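# Close the toy oven door and leave everything standing

## Task

Shut the toy oven's door, release it, and make sure the oven ends up upright; any toy-food basket, any small tea box, the wire rack and the small red box must all still be standing.

## Robot and tools

Robot. Two arms share the table: left_arm, based near (+0.047, +0.286, +0.012) m, and right_arm, near (-0.006, -0.261, +0.016) m. Both are turned only slightly about z. Each arm has six joints, always listed as waist, shoulder, elbow, wrist pitch, wrist yaw, wrist roll, followed by a parallel-finger gripper. The fingers point along the gripper's +z axis and close along its y axis. The reported hand point sits between the pads, just behind the fingertips.

Frame. All hand positions (metres) and quaternions (wxyz) are in the scene frame. Its origin is at table-top height, halfway between the nominal bases. +x points out over the table, +z points up, and left_arm is on the +y side. Arm names do not match image left and right. Reported hand poses can be a few centimetres off, more when the arm is stretched out.

Cameras. cam_head_left and cam_head_right (each 504x504) sit on a rigid bar on a stand behind the arms and look down at the table.

Row layout (shared by execute_actions and move). A row is one flat list of 14 numbers, each in [-1, 1]. Numbers 1-6 are left_arm's six joints and number 7 is its opening. Numbers 8-14 are the same for right_arm. Both arms must be filled even if only one moves. Joint entries are offsets, not poses. They count from the arm's "Joint targets" at the start of that action, or the start of the move, not from the previous row. Scale: 1.0 equals 2.224 rad for waist, shoulder and elbow, and 8.485 rad for the three wrist joints. So a wrist offset of 0.01 is about 0.085 rad. The opening entry is absolute: +1 is fully open (about 87 mm between pads), +0.5 about 69 mm, 0 about 43 mm, -0.5 about 18 mm, -1 shut. Writing 0 there is a real command, so to keep a gripper as it is, resend its current command from "Tool commands". Stated joint ranges in rad: waist -2.618..3.054; shoulder 0..3.142; elbow 0..3.142; wrist pitch -1.571..1.571; wrist yaw -1.571..1.571; wrist roll -2.094..2.094. Any request more than 0.059 rad beyond an end is refused for both arms.

execute_actions(actions, cameras). actions is a list of actions. Each action is a table of up to 15 rows, one row per 1/30 s step. A shorter table repeats its last row for the remaining steps. Each action lasts 0.5 s. Images come back only if actions is empty or cameras names them. ["all"] gives both cameras and [] gives none. An empty actions list returns the full state and images.

move(target, speed, blend, opening_speed, blocking, cameras). target is a single 14-number row, or a list of up to 15 rows run in sequence. Every row's joint offsets count from the same starting Joint targets. speed is the top joint speed in rad/s, 0.01 to 12.57, default 0.5. It can be one value or one per target. blend is a corner-rounding radius in rad. The default 0 makes the arm stop at each waypoint. opening_speed is the gripper command's rate on the -1..+1 scale per second, at least 0.2. blocking=false returns after about 0.5 s while the move keeps running. Joints move together, so the hand follows a curve. A move does not avoid obstacles or the other arm. Its result adds a "move:" line: done, off_target (at rest but more than 0.035 rad from target), moving, held or fault, and possibly limits=held.

wait(seconds 0..10) lets the scene run, or a running move continue. stop() brakes a running move. zoom_image(camera, region=[x0,y0,x1,y1] in pixels, at most 504 per side) enlarges part of the latest image from cam_head_left or cam_head_right. finished_scene(scene) ends the given scene (1 or 2) for good. Make no other call after it in that reply.

Results. Joint positions give rad per joint plus the gripper reading (0 shut to 1 open). Joint velocities are in rad/s, or read "within noise". Joint targets are the base for your next offsets. Tool commands show current gripper commands. grip_measured is the gripper reading on the -1..+1 command scale, accurate to about 1 mm. Joint torques are total drive output in N m, gravity included, and joints 1-3 wrap at ±28. "joint sent to its limit" means a joint was clipped at its real end, which may differ from the stated one by up to 0.059 rad. "joint command not followed" means the clearance check altered that arm's targets. MOTOR HOT appears at 75 °C. An OVER-TEMPERATURE FAULT at 90 °C folds that arm up for the rest of the scene.

Motion limits. Each step, a joint target may lead its measured angle by at most 0.339 rad (big joints) or 2.2 rad (wrists). Targets that would put the hand more than 200 mm from where it is get scaled back. Friction and weight can leave joints short of their targets, and tiny offsets may do nothing. If an arm is pressing on something, send targets back past its measured positions to release it.

Avoid. Do not swing fast into the oven, door, table or other objects, and do not slam the door shut. Let go of the door only once it is still. Never let the two arms touch, and never close a gripper on the other arm's fingers. Do not tip the oven, basket, tea box, rack or red box, and never push anything off the table. Do not hold a stretched pose or push toward an unreachable pose for long, since motors heat up. Avoid loading the arm's camera cable. Finish the scene only once the door stays shut with the robot clear of it.

Each tool is called after "Call:" as name(argument=value, ...) on one line, values as JSON.

## Session

Call:
execute_actions(actions=[])

Scene clock: 0.00 s.
left_arm: end_effector_position=(+0.4214, +0.3218, +0.0545) grip_measured=+0.990 end_effector_quat_wxyz=(+0.568, -0.101, +0.813, +0.078) | right_arm: end_effector_position=(+0.3756, -0.2298, +0.3745) grip_measured=+1.000 end_effector_quat_wxyz=(+0.703, -0.026, +0.710, +0.036)
Joint positions: left_arm=[-0.026 1.571 0.349 0.861 -0.259 -0.084 0.995] | right_arm=[0.012 1.048 1.048 -0.009 -0.014 0.014 1]
Joint velocities: within noise
Joint torques (N m): no reading
Motor temperatures (°C): left_arm=[25 27 29 28 27 29 29] | right_arm=[27 27 29 27 25 26 28]
Heat: left arm: 29 °C; right arm: 29 °C.
Joint targets: left_arm=[-0.026 1.565 0.356 0.863 -0.259 -0.083] | right_arm=[0.012 1.047 1.054 -0.017 -0.014 0.015]
Tool commands: left_gripper/opening=+1.0 right_gripper/opening=+1.0

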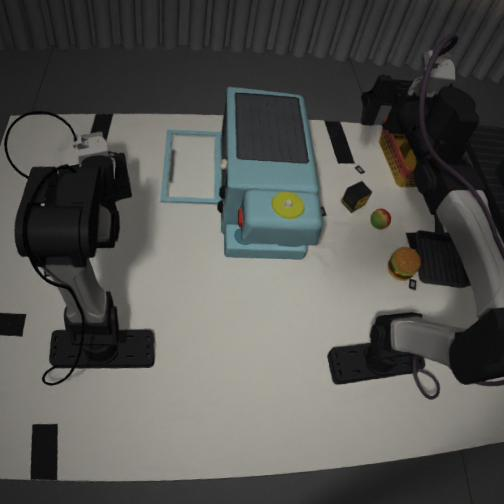

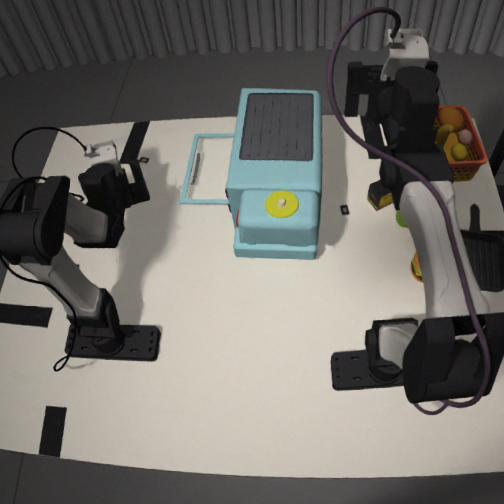

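Call:
zoom_image(camera="cam_head_left", region=[120, 70, 340, 290])

Call:
zoom_image(camera="cam_head_right", region=[80, 70, 340, 330])

Scaled by 2.291 from the camera's 504x504 image, which has a finer 720x720 frame.

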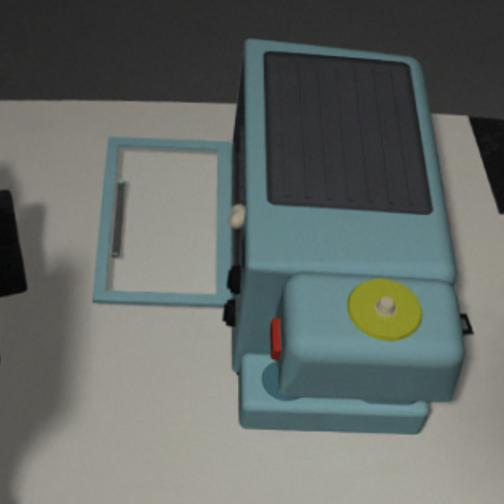

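Scaled by 1.938 from the camera's 504x504 image, which has a finer 720x720 frame.

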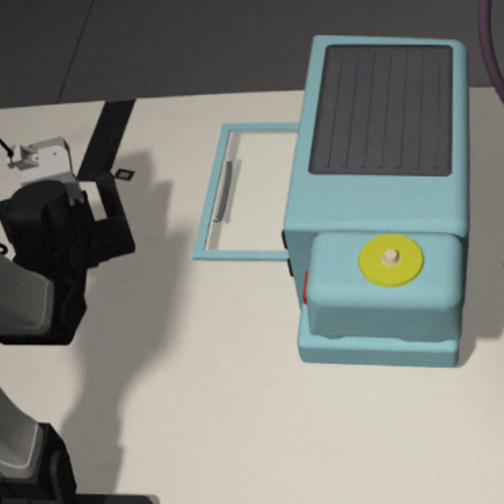

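Call:
move(target=[0.0895,0.209,0.269,-0.0577,0.178,0.0098,-1,0,0,0,0,0,0,1], speed=1.2, opening_speed=2, cameras=["all"])

Scene clock: 6.17 s.
left_arm: end_effector_position=(+0.4426, +0.1893, +0.0583) grip_measured=-1.000 end_effector_quat_wxyz=(+0.383, +0.171, +0.759, -0.499) | right_arm: end_effector_position=(+0.3756, -0.2298, +0.3745) grip_measured=+1.000 end_effector_quat_wxyz=(+0.703, -0.026, +0.710, +0.036)
Joint positions: left_arm=[0.17 2.017 0.927 0.381 1.243 -0.014 0] | right_arm=[0.012 1.048 1.048 -0.009 -0.014 0.014 1]
Joint torques (N m): left_arm=[0.49 -7.41 7.68 1.22 0.56 0.2] | right_arm=[-0.08 -3.15 8.13 2.14 -0.06 0]
Heat: left arm: 29 °C; right arm: 30 °C.
Joint targets: left_arm=[0.173 2.030 0.954 0.373 1.252 0.000] | right_arm=[0.012 1.047 1.054 -0.017 -0.014 0.015]
move: done

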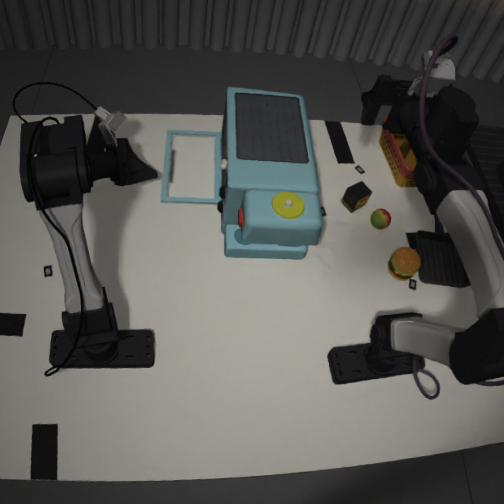

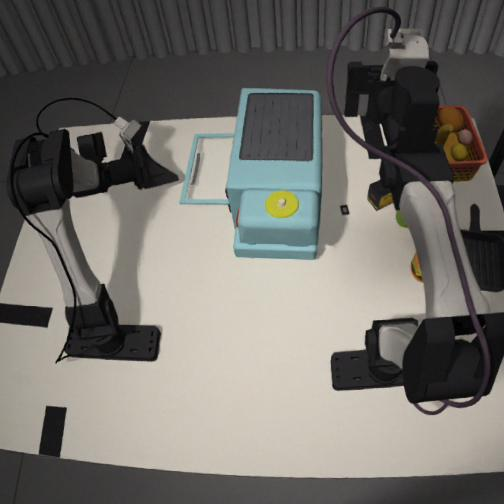

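Call:
zoom_image(camera="cam_head_left", region=[100, 100, 240, 240])

Call:
zoom_image(camera="cam_head_right", region=[100, 100, 240, 240])

Scaled by 3.600 from the camera's 504x504 image, which has a finer 720x720 frame.

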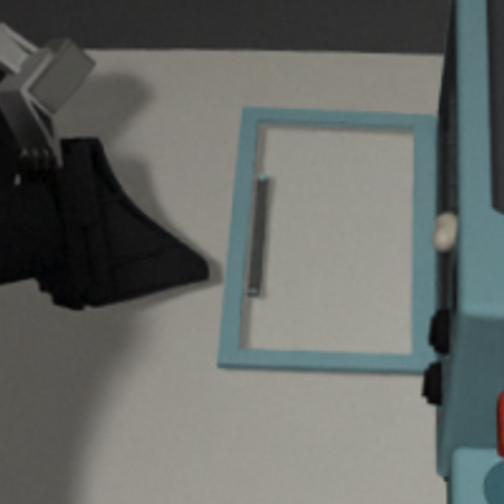

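Scaled by 3.600 from the camera's 504x504 image, which has a finer 720x720 frame.

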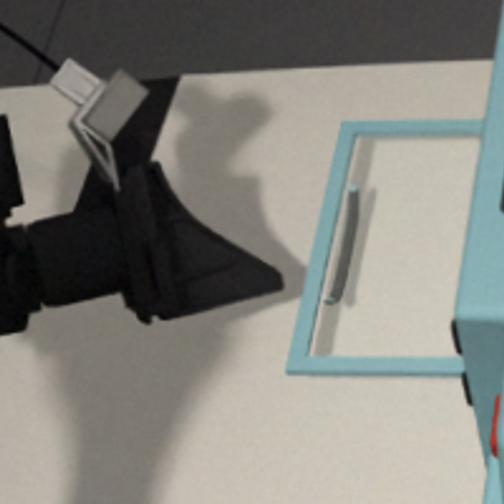

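Call:
move(target=[[0.0315,0.0018,-0.1223,0.0345,0,0,-1,0,0,0,0,0,0,1],[-0.0499,0.0216,-0.0823,0.0292,0,0,-1,0,0,0,0,0,0,1]], speed=0.6, cameras=["all"])

Call:
zoom_image(camera="cam_head_left", region=[100, 100, 240, 240])

Scene clock: 10.97 s.
left_arm: end_effector_position=(+0.3969, +0.1457, +0.0208) grip_measured=-1.000 end_effector_quat_wxyz=(+0.363, +0.216, +0.746, -0.515) | right_arm: end_effector_position=(+0.3756, -0.2298, +0.3745) grip_measured=+1.000 end_effector_quat_wxyz=(+0.703, -0.026, +0.710, +0.036)
Joint positions: left_arm=[0.065 2.066 0.748 0.628 1.243 -0.012 0] | right_arm=[0.012 1.048 1.048 -0.009 -0.014 0.014 1]
Joint torques (N m): left_arm=[0.16 -6.99 6.35 1.27 0.54 0.17] | right_arm=[-0.21 -3.14 7.9 2.17 -0.03 0.03]
Heat: left arm: 30 °C; right arm: 31 °C.
Joint targets: left_arm=[0.062 2.078 0.771 0.621 1.252 0.000] | right_arm=[0.012 1.047 1.054 -0.017 -0.014 0.015]
move: done

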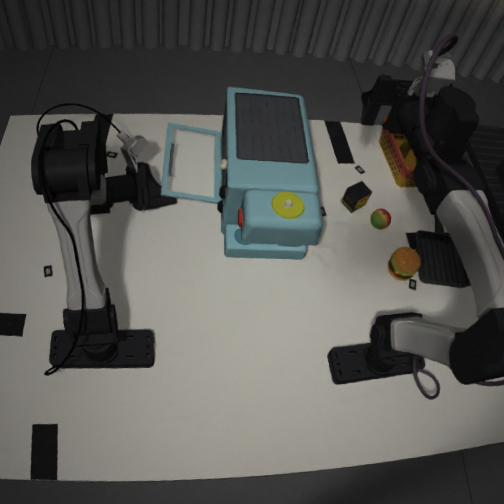

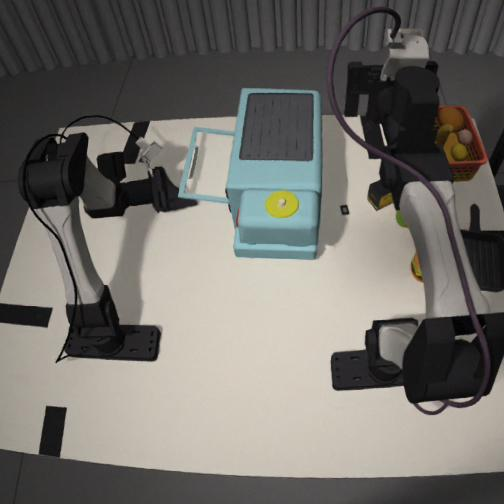

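Scaled by 3.600 from the camera's 504x504 image, which has a finer 720x720 frame.

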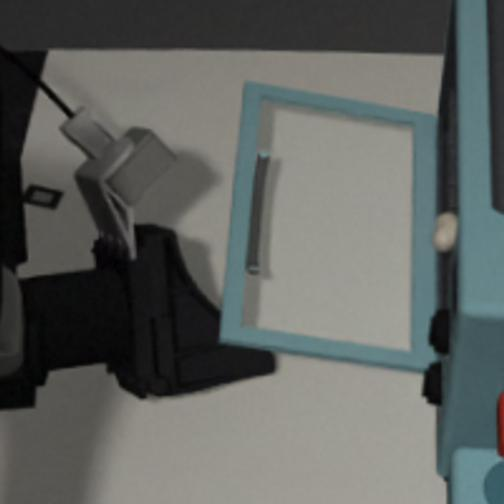

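Call:
move(target=[[0.0027,-0.0836,0.049,-0.0348,0,0,-1,0,0,0,0,0,0,1],[-0.0333,-0.1165,0.1034,-0.0576,0,0,-1,0,0,0,0,0,0,1],[-0.085,-0.0953,0.1605,-0.0671,0,0,-1,0,0,0,0,0,0,1],[-0.1079,-0.0773,0.1848,-0.0687,0,0,-1,0,0,0,0,0,0,1]], speed=0.3, blend=[0.05,0.05,0.03,0], cameras=["all"])

Call:
zoom_image(camera="cam_head_left", region=[120, 90, 260, 230])

Scene clock: 14.57 s.
left_arm: end_effector_position=(+0.4117, +0.0558, +0.1401) grip_measured=-1.000 end_effector_quat_wxyz=(+0.297, +0.304, +0.714, -0.556) | right_arm: end_effector_position=(+0.3756, -0.2298, +0.3745) grip_measured=+1.000 end_effector_quat_wxyz=(+0.703, -0.026, +0.710, +0.036)
Joint positions: left_arm=[-0.177 1.893 1.153 0.047 1.244 -0.012 0] | right_arm=[0.012 1.048 1.048 -0.009 -0.014 0.014 1]
Joint torques (N m): left_arm=[0.17 -7.54 9.03 1.23 0.53 0.17] | right_arm=[-0.2 -3.17 8.08 2.12 0 0.06]
Heat: left arm: 31 °C; right arm: 31 °C.
Joint targets: left_arm=[-0.178 1.907 1.182 0.038 1.252 0.000] | right_arm=[0.012 1.047 1.054 -0.017 -0.014 0.015]
move: done; blend cut to 0.027 rad at target 3

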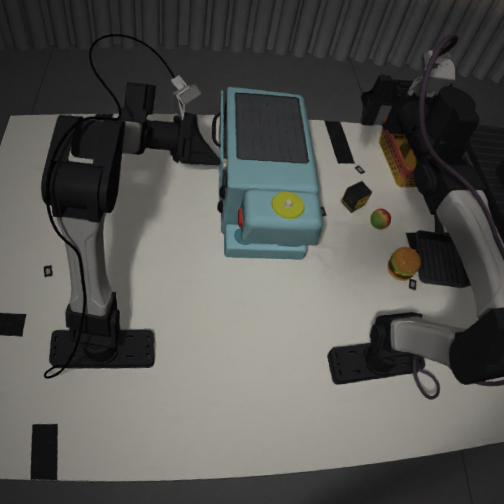

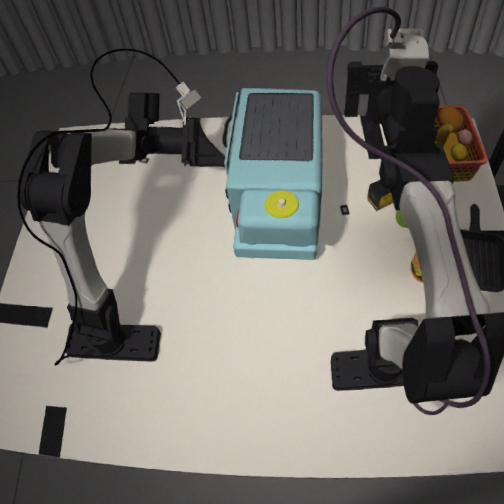

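Scaled by 3.600 from the camera's 504x504 image, which has a finer 720x720 frame.

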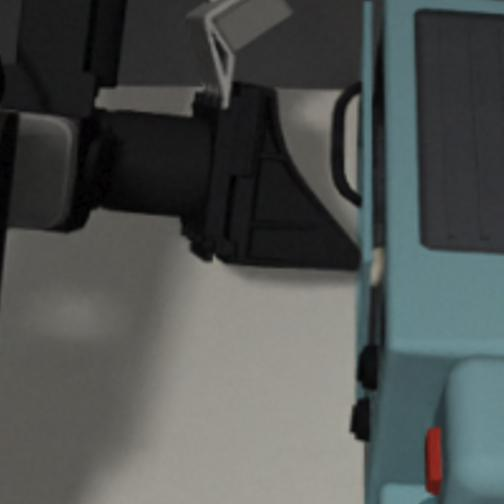

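Call:
move(target=[-0.028,0.018,0.0245,-0.0016,0,0,-1,0,0,0,0,0,0,1], speed=0.15, cameras=["all"])

Call:
zoom_image(camera="cam_head_left", region=[120, 90, 260, 230])

Scene clock: 15.83 s.
left_arm: end_effector_position=(+0.4124, +0.0461, +0.1403) grip_measured=-1.000 end_effector_quat_wxyz=(+0.281, +0.308, +0.712, -0.565) | right_arm: end_effector_position=(+0.3756, -0.2298, +0.3745) grip_measured=+1.000 end_effector_quat_wxyz=(+0.703, -0.026, +0.710, +0.036)
Joint positions: left_arm=[-0.199 1.926 1.201 0.011 1.257 -0.011 0] | right_arm=[0.012 1.048 1.048 -0.009 -0.014 0.014 1]
Joint torques (N m): left_arm=[-3.43 -7.24 9.68 1.51 0.41 0.17] | right_arm=[0.08 -3.19 8.17 2.08 0.06 0.01]
Heat: left arm: 31 °C; right arm: 32 °C.
Joint targets: left_arm=[-0.240 1.946 1.237 0.024 1.252 0.000] | right_arm=[0.012 1.047 1.054 -0.017 -0.014 0.015]
move: off_target (left_arm); left_arm: the waist is farthest, 0.041 rad from its target

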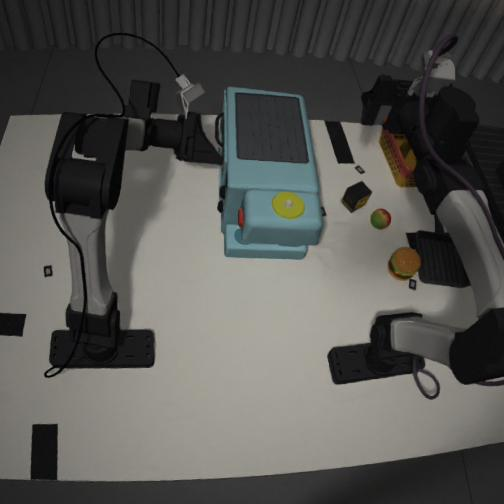

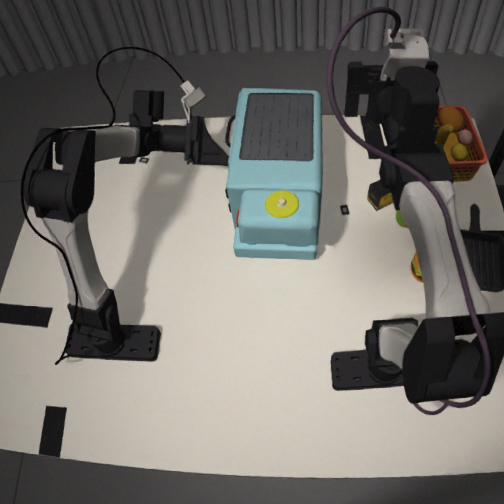

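Scaled by 3.600 from the camera's 504x504 image, which has a finer 720x720 frame.

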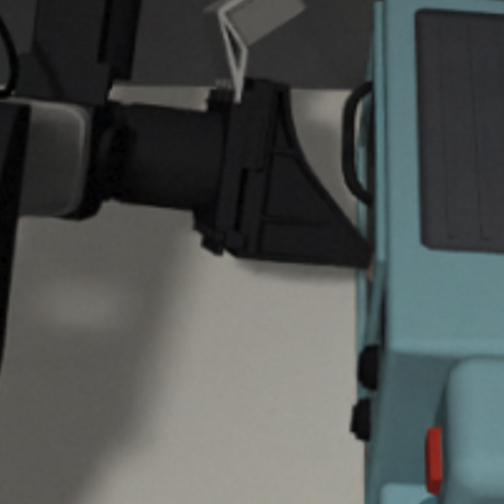

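Call:
move(target=[0.12,-0.018,-0.0245,0.0016,0,0,-1,0,0,0,0,0,0,1], cameras=["all"])

Call:
zoom_image(camera="cam_head_left", region=[120, 90, 260, 230])

Call:
finished_scene(scene=1)

Scene clock: 17.00 s.
left_arm: end_effector_position=(+0.4577, +0.1364, +0.1393) grip_measured=-1.000 end_effector_quat_wxyz=(+0.347, +0.226, +0.741, -0.528) | right_arm: end_effector_position=(+0.3756, -0.2298, +0.3745) grip_measured=+1.000 end_effector_quat_wxyz=(+0.703, -0.026, +0.710, +0.036)
Joint positions: left_arm=[0.032 1.927 1.195 0.024 1.257 -0.011 0] | right_arm=[0.012 1.048 1.048 -0.009 -0.014 0.014 1]
Joint torques (N m): left_arm=[-0.14 -10.92 5.39 1.48 0.4 0.16] | right_arm=[-0.01 -3.37 8.03 2.19 0.05 0.02]
Heat: left arm: 31 °C; right arm: 32 °C.
Joint targets: left_arm=[0.027 1.907 1.182 0.038 1.252 0.000] | right_arm=[0.012 1.047 1.054 -0.017 -0.014 0.015]
move: done

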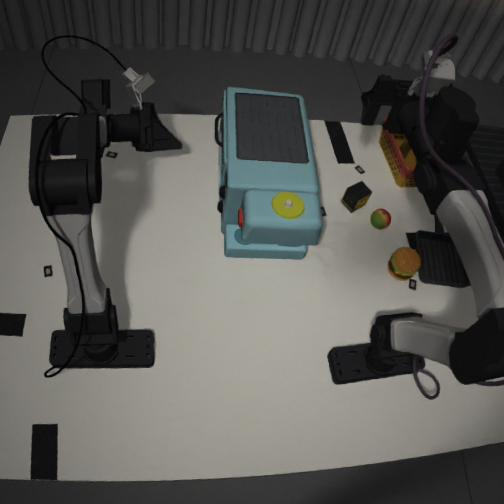

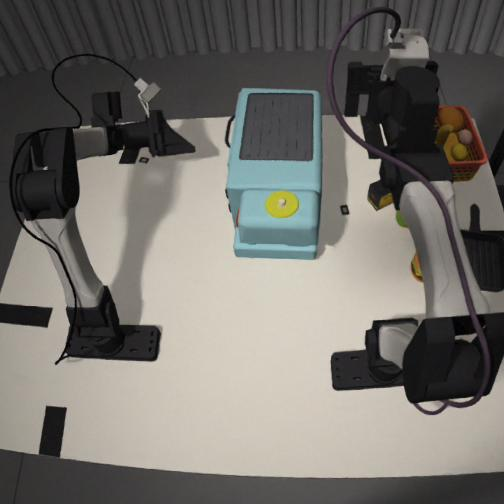

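Scaled by 3.600 from the camera's 504x504 image, which has a finer 720x720 frame.

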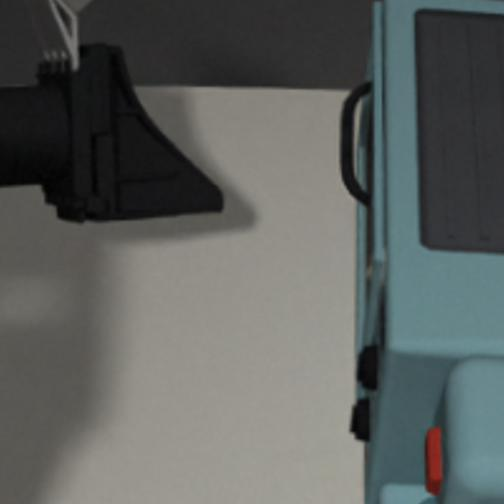

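The scene is finished: the task was done.


## Next scene

The same job, from a new start.

Call:
execute_actions(actions=[])

Call:
zoom_image(camera="cam_head_left", region=[100, 60, 340, 300])

Call:
zoom_image(camera="cam_head_right", region=[100, 60, 340, 300])

Scene clock: 0.00 s.
left_arm: end_effector_position=(+0.4310, +0.2880, +0.3590) grip_measured=+0.990 end_effector_quat_wxyz=(+0.692, +0.005, +0.722, +0.006) | right_arm: end_effector_position=(+0.3680, -0.2740, +0.0492) grip_measured=+1.000 end_effector_quat_wxyz=(+0.534, +0.045, +0.844, -0.003)
Joint positions: left_arm=[-0.006 1.06 1.042 -0.026 0.002 0.016 0.995] | right_arm=[-0.091 1.541 0.388 0.709 0.027 0.06 1]
Joint velocities: within noise
Joint torques (N m): no reading
Motor temperatures (°C): left_arm=[25 27 29 28 27 29 29] | right_arm=[27 27 29 27 25 26 28]
Heat: left arm: 29 °C; right arm: 29 °C.
Joint targets: left_arm=[-0.006 1.057 1.052 -0.023 0.002 0.016] | right_arm=[-0.091 1.538 0.393 0.700 0.027 0.061]
Tool commands: left_gripper/opening=+1.0 right_gripper/opening=+1.0

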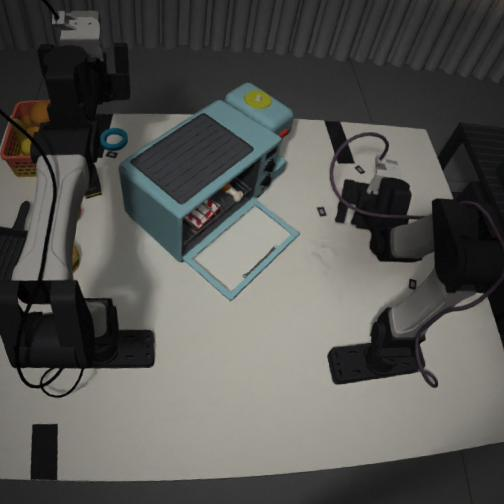

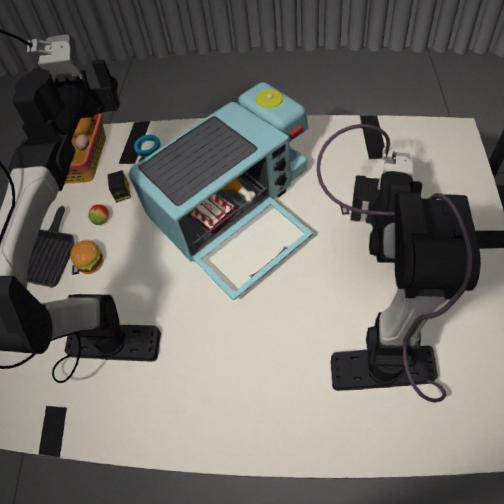

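Scaled by 2.100 from the camera's 504x504 image, which has a finer 720x720 frame.

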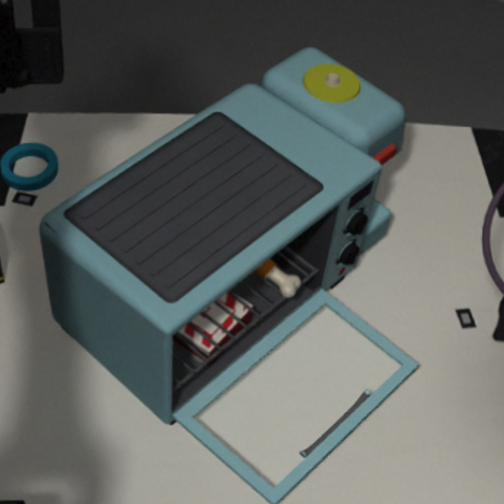

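Scaled by 2.100 from the camera's 504x504 image, which has a finer 720x720 frame.

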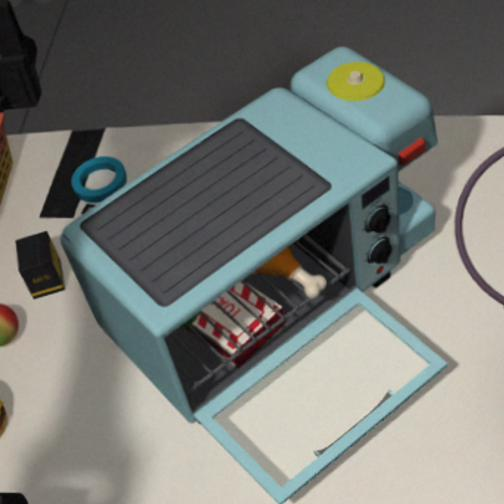

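Call:
move(target=[[0,0,0,0,0,0,1,0.2401,-0.3363,-0.0072,-0.0922,-0.0032,-0.0072,-1],[0,0,0,0,0,0,1,0.2401,-0.1174,-0.1515,0.0032,-0.0032,-0.0072,-1]], speed=[1.2,0.6], blend=[0.05,0], opening_speed=2, cameras=["all"])

Call:
zoom_image(camera="cam_head_left", region=[200, 170, 380, 350])

Scene clock: 6.40 s.
left_arm: end_effector_position=(+0.4310, +0.2880, +0.3590) grip_measured=+0.990 end_effector_quat_wxyz=(+0.692, +0.005, +0.722, +0.006) | right_arm: end_effector_position=(+0.2494, -0.1229, +0.0255) grip_measured=-0.975 end_effector_quat_wxyz=(+0.507, -0.203, +0.828, +0.129)
Joint positions: left_arm=[-0.006 1.06 1.042 -0.026 0.002 0.016 0.995] | right_arm=[0.437 1.264 0.07 0.723 0.008 0.013 0.012]
Joint torques (N m): left_arm=[0.21 -3.08 8.46 1.95 0.08 0.01] | right_arm=[0.61 -1.2 4.25 2.21 -0.1 -0.14]
Heat: left arm: 30 °C; right arm: 30 °C.
Joint targets: left_arm=[-0.006 1.057 1.052 -0.023 0.002 0.016] | right_arm=[0.443 1.277 0.056 0.727 -0.001 0.000]
move: done

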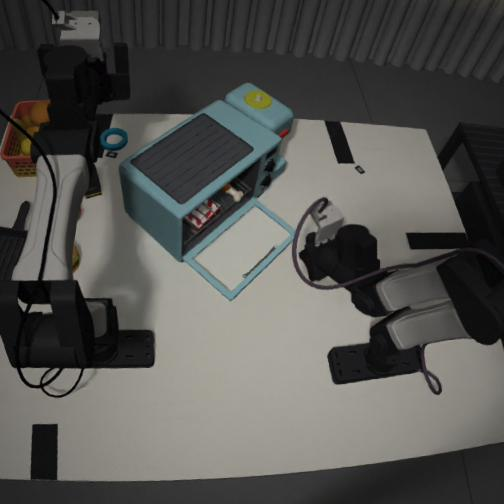

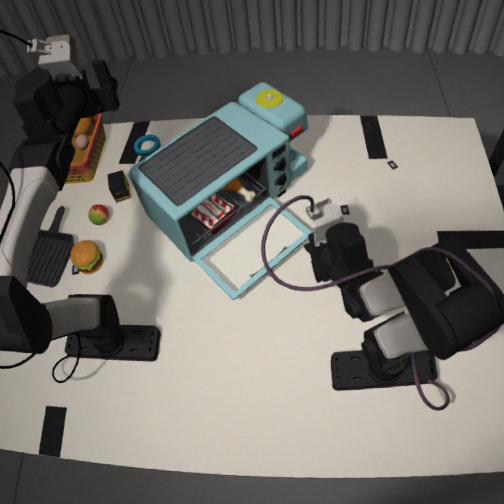

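Scaled by 2.800 from the camera's 504x504 image, which has a finer 720x720 frame.

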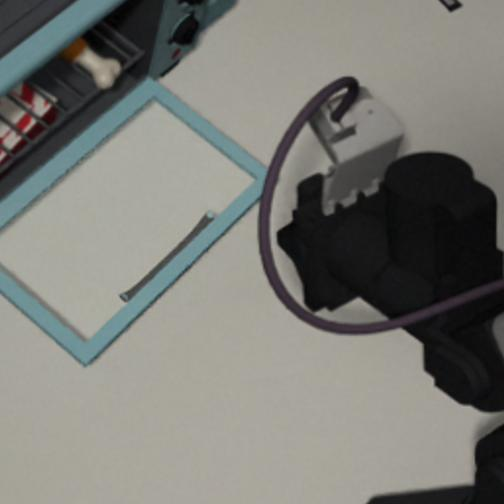

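Call:
move(target=[[0,0,0,0,0,0,1,0.0243,0.1093,0.0699,0.0102,0,0,-1],[0,0,0,0,0,0,1,0.0274,0.0023,0.0921,-0.006,0,0,-1],[0,0,0,0,0,0,1,0.0351,0.0027,0.1439,-0.0077,0,0,-1]], speed=0.35, blend=[0.03,0.05,0], cameras=["all"])

Call:
zoom_image(camera="cam_head_left", region=[180, 110, 380, 310])

Call:
zoom_image(camera="cam_head_right", region=[180, 110, 380, 310])

Scene clock: 9.17 s.
left_arm: end_effector_position=(+0.4310, +0.2880, +0.3590) grip_measured=+0.990 end_effector_quat_wxyz=(+0.692, +0.005, +0.722, +0.006) | right_arm: end_effector_position=(+0.3050, -0.0609, +0.1126) grip_measured=-0.976 end_effector_quat_wxyz=(+0.578, -0.221, +0.767, +0.169)
Joint positions: left_arm=[-0.006 1.06 1.042 -0.026 0.002 0.016 0.995] | right_arm=[0.515 1.294 0.355 0.66 0.012 0.007 0.012]
Joint torques (N m): left_arm=[0.23 -3.12 8.44 1.95 0.08 0.01] | right_arm=[0.46 -5.52 8.12 2.28 -0.1 -0.08]
Heat: left arm: 31 °C; right arm: 30 °C.
Joint targets: left_arm=[-0.006 1.057 1.052 -0.023 0.002 0.016] | right_arm=[0.521 1.283 0.376 0.662 0.000 0.000]
move: done

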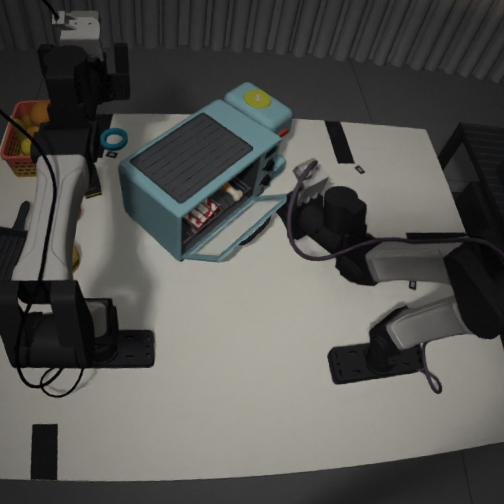

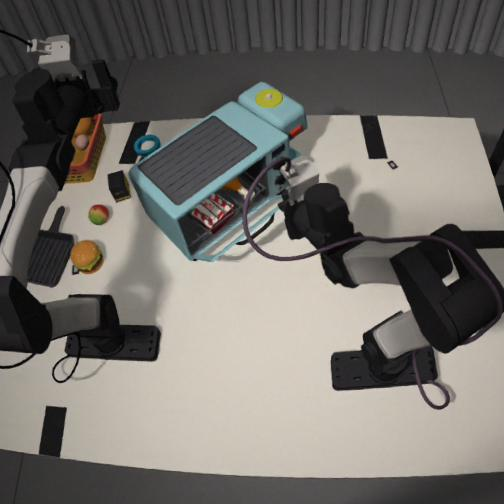

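Scaled by 2.520 from the camera's 504x504 image, which has a finer 720x720 frame.

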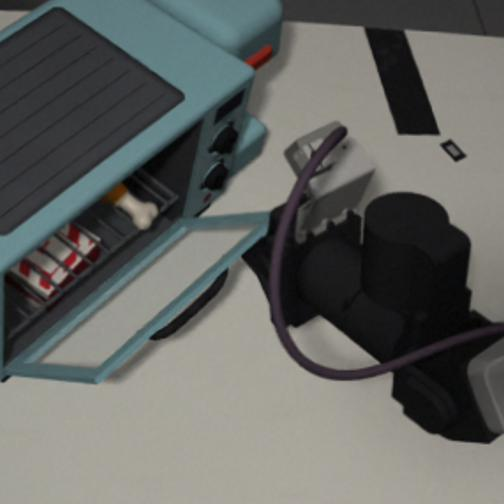

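Scaled by 2.520 from the camera's 504x504 image, which has a finer 720x720 frame.

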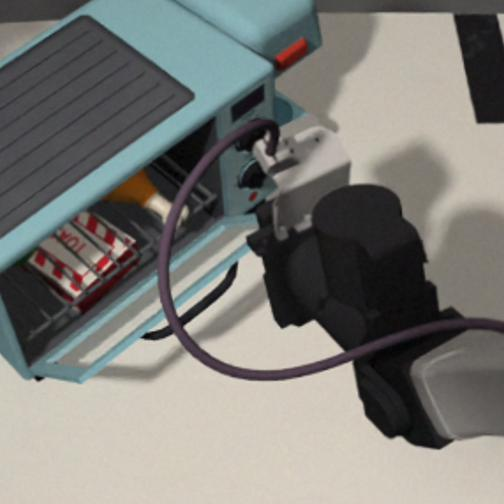

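Call:
move(target=[[0,0,0,0,0,0,1,0.018,0.1587,0.0198,0.0659,0,0,-1],[0,0,0,0,0,0,1,0.0216,0.1884,0.0549,0.0645,0,0,-1]], speed=0.35, blend=[0.04,0], cameras=["all"])

Call:
zoom_image(camera="cam_head_left", region=[180, 110, 380, 310])

Call:
zoom_image(camera="cam_head_right", region=[180, 110, 380, 310])

Scene clock: 12.17 s.
left_arm: end_effector_position=(+0.4310, +0.2880, +0.3590) grip_measured=+0.990 end_effector_quat_wxyz=(+0.692, +0.005, +0.722, +0.006) | right_arm: end_effector_position=(+0.3519, -0.0057, +0.1385) grip_measured=-0.976 end_effector_quat_wxyz=(+0.668, -0.212, +0.680, +0.214)
Joint positions: left_arm=[-0.006 1.06 1.042 -0.026 0.002 0.016 0.995] | right_arm=[0.562 1.677 0.465 1.196 0.011 0.007 0.012]
Joint torques (N m): left_arm=[0.25 -3.12 8.47 1.95 0.07 0.01] | right_arm=[0.4 -4.66 7.79 2.4 -0.12 -0.05]
Heat: left arm: 32 °C; right arm: 31 °C.
Joint targets: left_arm=[-0.006 1.057 1.052 -0.023 0.002 0.016] | right_arm=[0.569 1.702 0.498 1.210 -0.001 0.000]
move: done; blend cut to 0.039 rad at target 1

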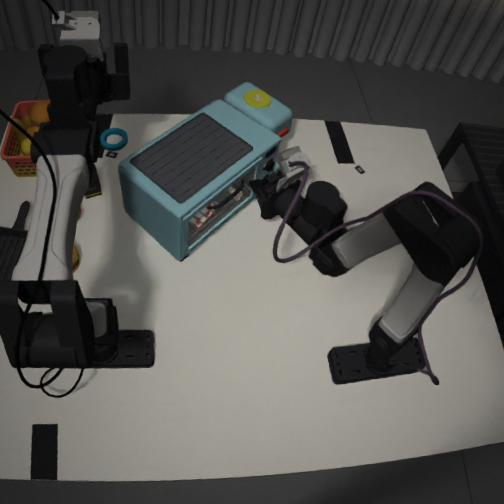

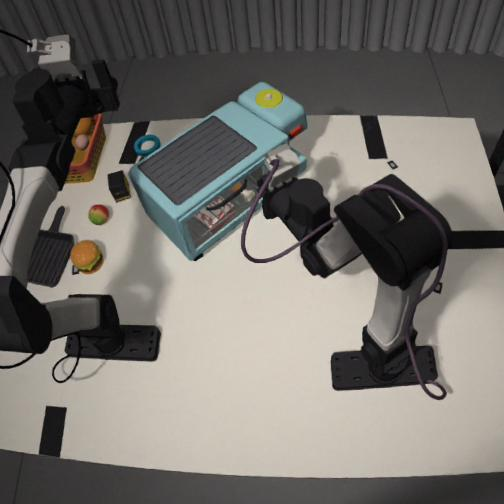

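Scaled by 2.520 from the camera's 504x504 image, which has a finer 720x720 frame.

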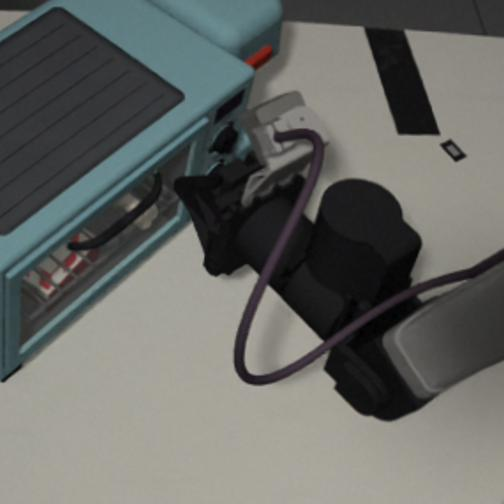

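Scaled by 2.520 from the camera's 504x504 image, which has a finer 720x720 frame.

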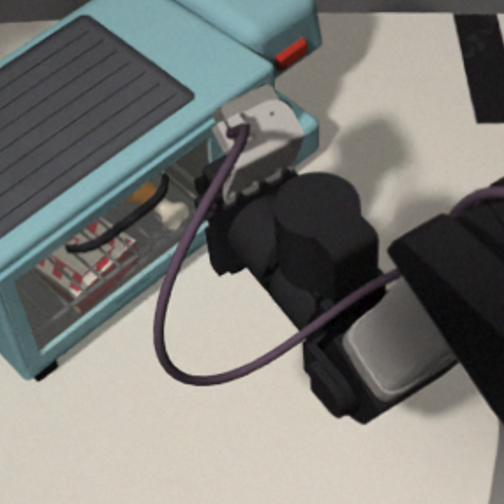

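Call:
move(target=[0,0,0,0,0,0,1,0.0027,0.0299,0.0383,-0.0023,0,0,-1], speed=0.15, cameras=["all"])

Call:
zoom_image(camera="cam_head_left", region=[180, 110, 380, 310])

Scene clock: 13.33 s.
left_arm: end_effector_position=(+0.4310, +0.2880, +0.3590) grip_measured=+0.990 end_effector_quat_wxyz=(+0.692, +0.005, +0.722, +0.006) | right_arm: end_effector_position=(+0.3701, +0.0085, +0.1629) grip_measured=-0.976 end_effector_quat_wxyz=(+0.696, -0.203, +0.651, +0.223)
Joint positions: left_arm=[-0.006 1.06 1.042 -0.026 0.002 0.016 0.995] | right_arm=[0.565 1.727 0.55 1.246 0.013 0.006 0.012]
Joint torques (N m): left_arm=[0.25 -3.12 8.44 1.95 0.08 0.01] | right_arm=[0.79 -3.78 8.13 1.57 -0.11 -0.01]
Heat: left arm: 32 °C; right arm: 31 °C.
Joint targets: left_arm=[-0.006 1.057 1.052 -0.023 0.002 0.016] | right_arm=[0.575 1.768 0.583 1.190 0.000 0.000]
move: off_target (right_arm); right_arm: the wrist pitch is farthest, 0.056 rad from its target

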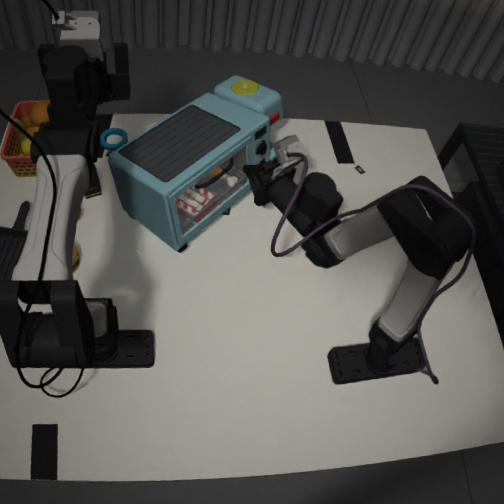

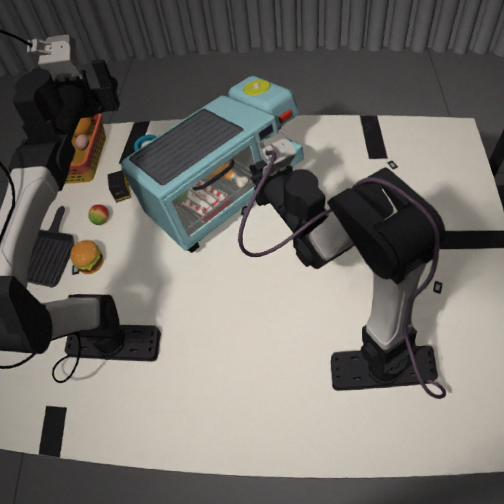

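Scaled by 2.520 from the camera's 504x504 image, which has a finer 720x720 frame.

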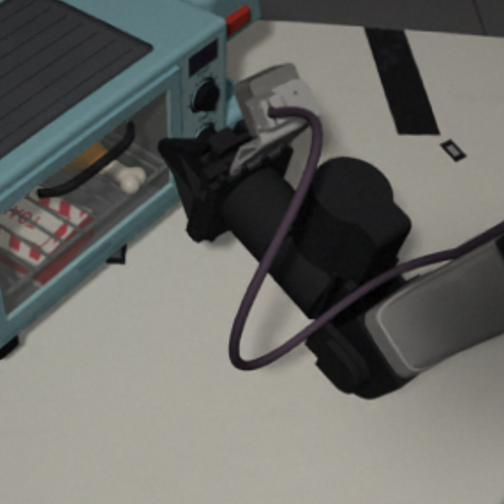

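Call:
move(target=[0,0,0,0,0,0,1,-0.0027,-0.0299,-0.0383,0.0023,0,0,-1], speed=0.06, cameras=["all"])

Call:
zoom_image(camera="cam_head_left", region=[180, 110, 380, 310])

Scene clock: 15.30 s.
left_arm: end_effector_position=(+0.4310, +0.2880, +0.3590) grip_measured=+0.990 end_effector_quat_wxyz=(+0.692, +0.005, +0.722, +0.006) | right_arm: end_effector_position=(+0.3597, -0.0015, +0.1440) grip_measured=-0.976 end_effector_quat_wxyz=(+0.681, -0.207, +0.670, +0.213)
Joint positions: left_arm=[-0.006 1.06 1.042 -0.026 0.002 0.016 0.995] | right_arm=[0.565 1.713 0.492 1.238 0.024 0.002 0.012]
Joint torques (N m): left_arm=[0.21 -3.11 8.44 1.95 0.08 0.02] | right_arm=[0.18 -8.64 5.65 1.88 -0.28 -0.07]
Heat: left arm: 33 °C; right arm: 31 °C.
Joint targets: left_arm=[-0.006 1.057 1.052 -0.023 0.002 0.016] | right_arm=[0.569 1.702 0.498 1.209 -0.001 0.000]
move: done

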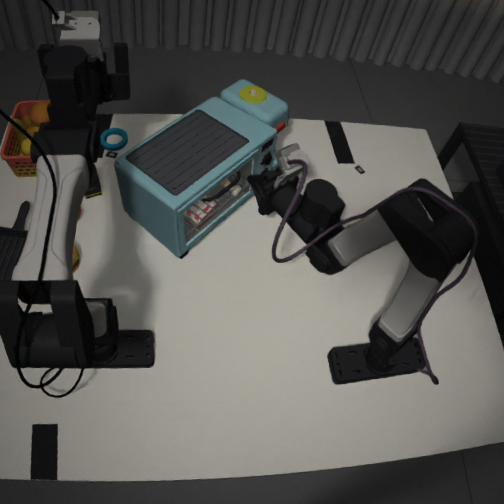

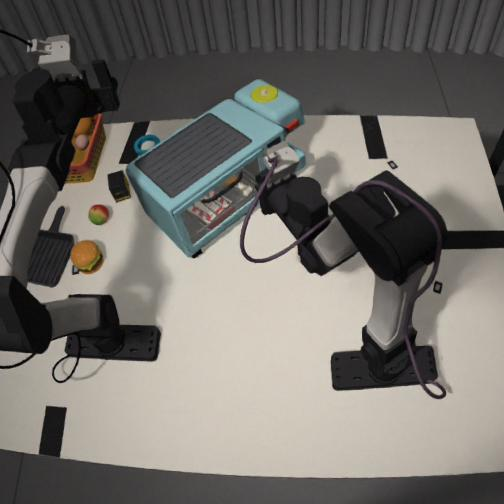

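Scaled by 2.520 from the camera's 504x504 image, which has a finer 720x720 frame.

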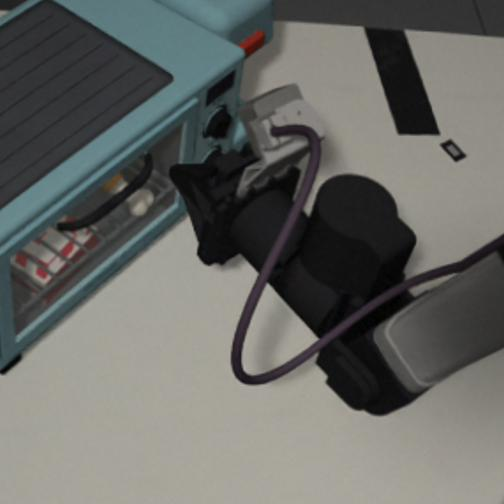

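Call:
move(target=[[0,0,0,0,0,0,1,0,-0.03,-0.0354,0.0014,0,0,-1],[0,0,0,0,0,0,1,0,-0.0742,-0.0877,0.0035,0,0,-1]], speed=[0.06,0.3], blend=[0.02,0], cameras=["all"])

Call:
zoom_image(camera="cam_head_left", region=[180, 110, 380, 310])

Call:
zoom_image(camera="cam_head_right", region=[100, 60, 340, 300])

Scene clock: 17.77 s.
left_arm: end_effector_position=(+0.4310, +0.2880, +0.3590) grip_measured=+0.990 end_effector_quat_wxyz=(+0.692, +0.005, +0.722, +0.006) | right_arm: end_effector_position=(+0.3211, -0.0264, +0.1374) grip_measured=-0.976 end_effector_quat_wxyz=(+0.671, -0.215, +0.677, +0.214)
Joint positions: left_arm=[-0.006 1.06 1.042 -0.026 0.002 0.016 0.995] | right_arm=[0.565 1.561 0.317 1.236 0.01 0.002 0.012]
Joint torques (N m): left_arm=[0.24 -3.12 8.46 1.94 0.07 0.01] | right_arm=[0.18 -8.02 4.05 2.24 -0.14 0]
Heat: left arm: 33 °C; right arm: 31 °C.
Joint targets: left_arm=[-0.006 1.057 1.052 -0.023 0.002 0.016] | right_arm=[0.569 1.537 0.302 1.239 -0.001 0.000]
move: done

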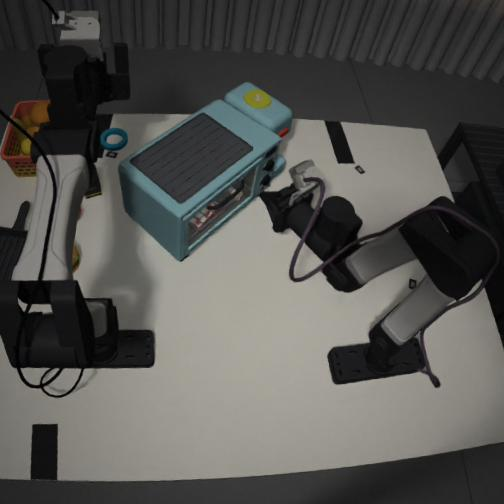

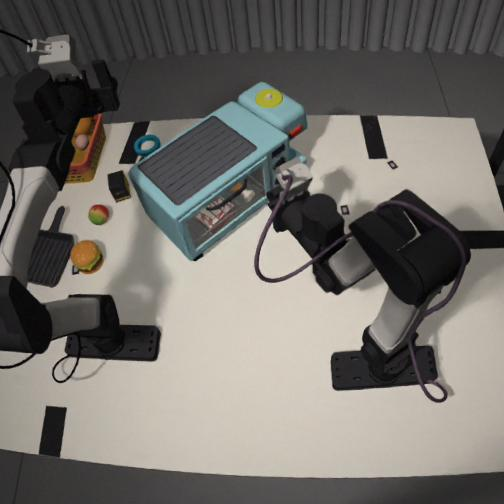

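Scaled by 2.520 from the camera's 504x504 image, which has a finer 720x720 frame.

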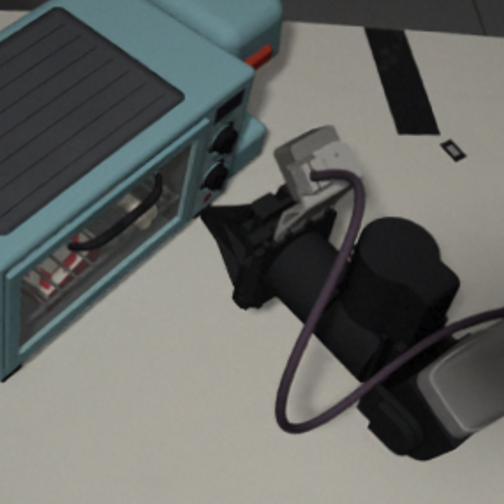

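Scaled by 2.100 from the camera's 504x504 image, which has a finer 720x720 frame.

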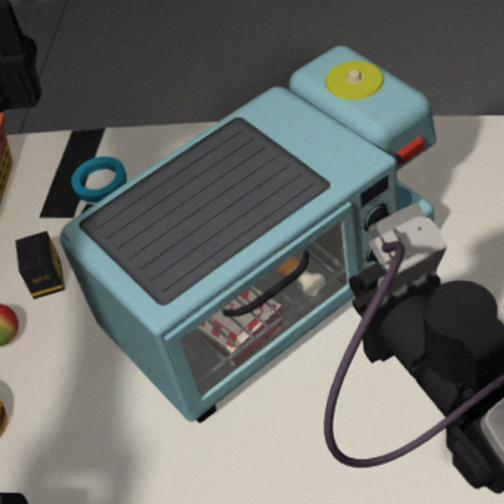

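Call:
finished_scene(scene=2)

The scene is finished: the task was done.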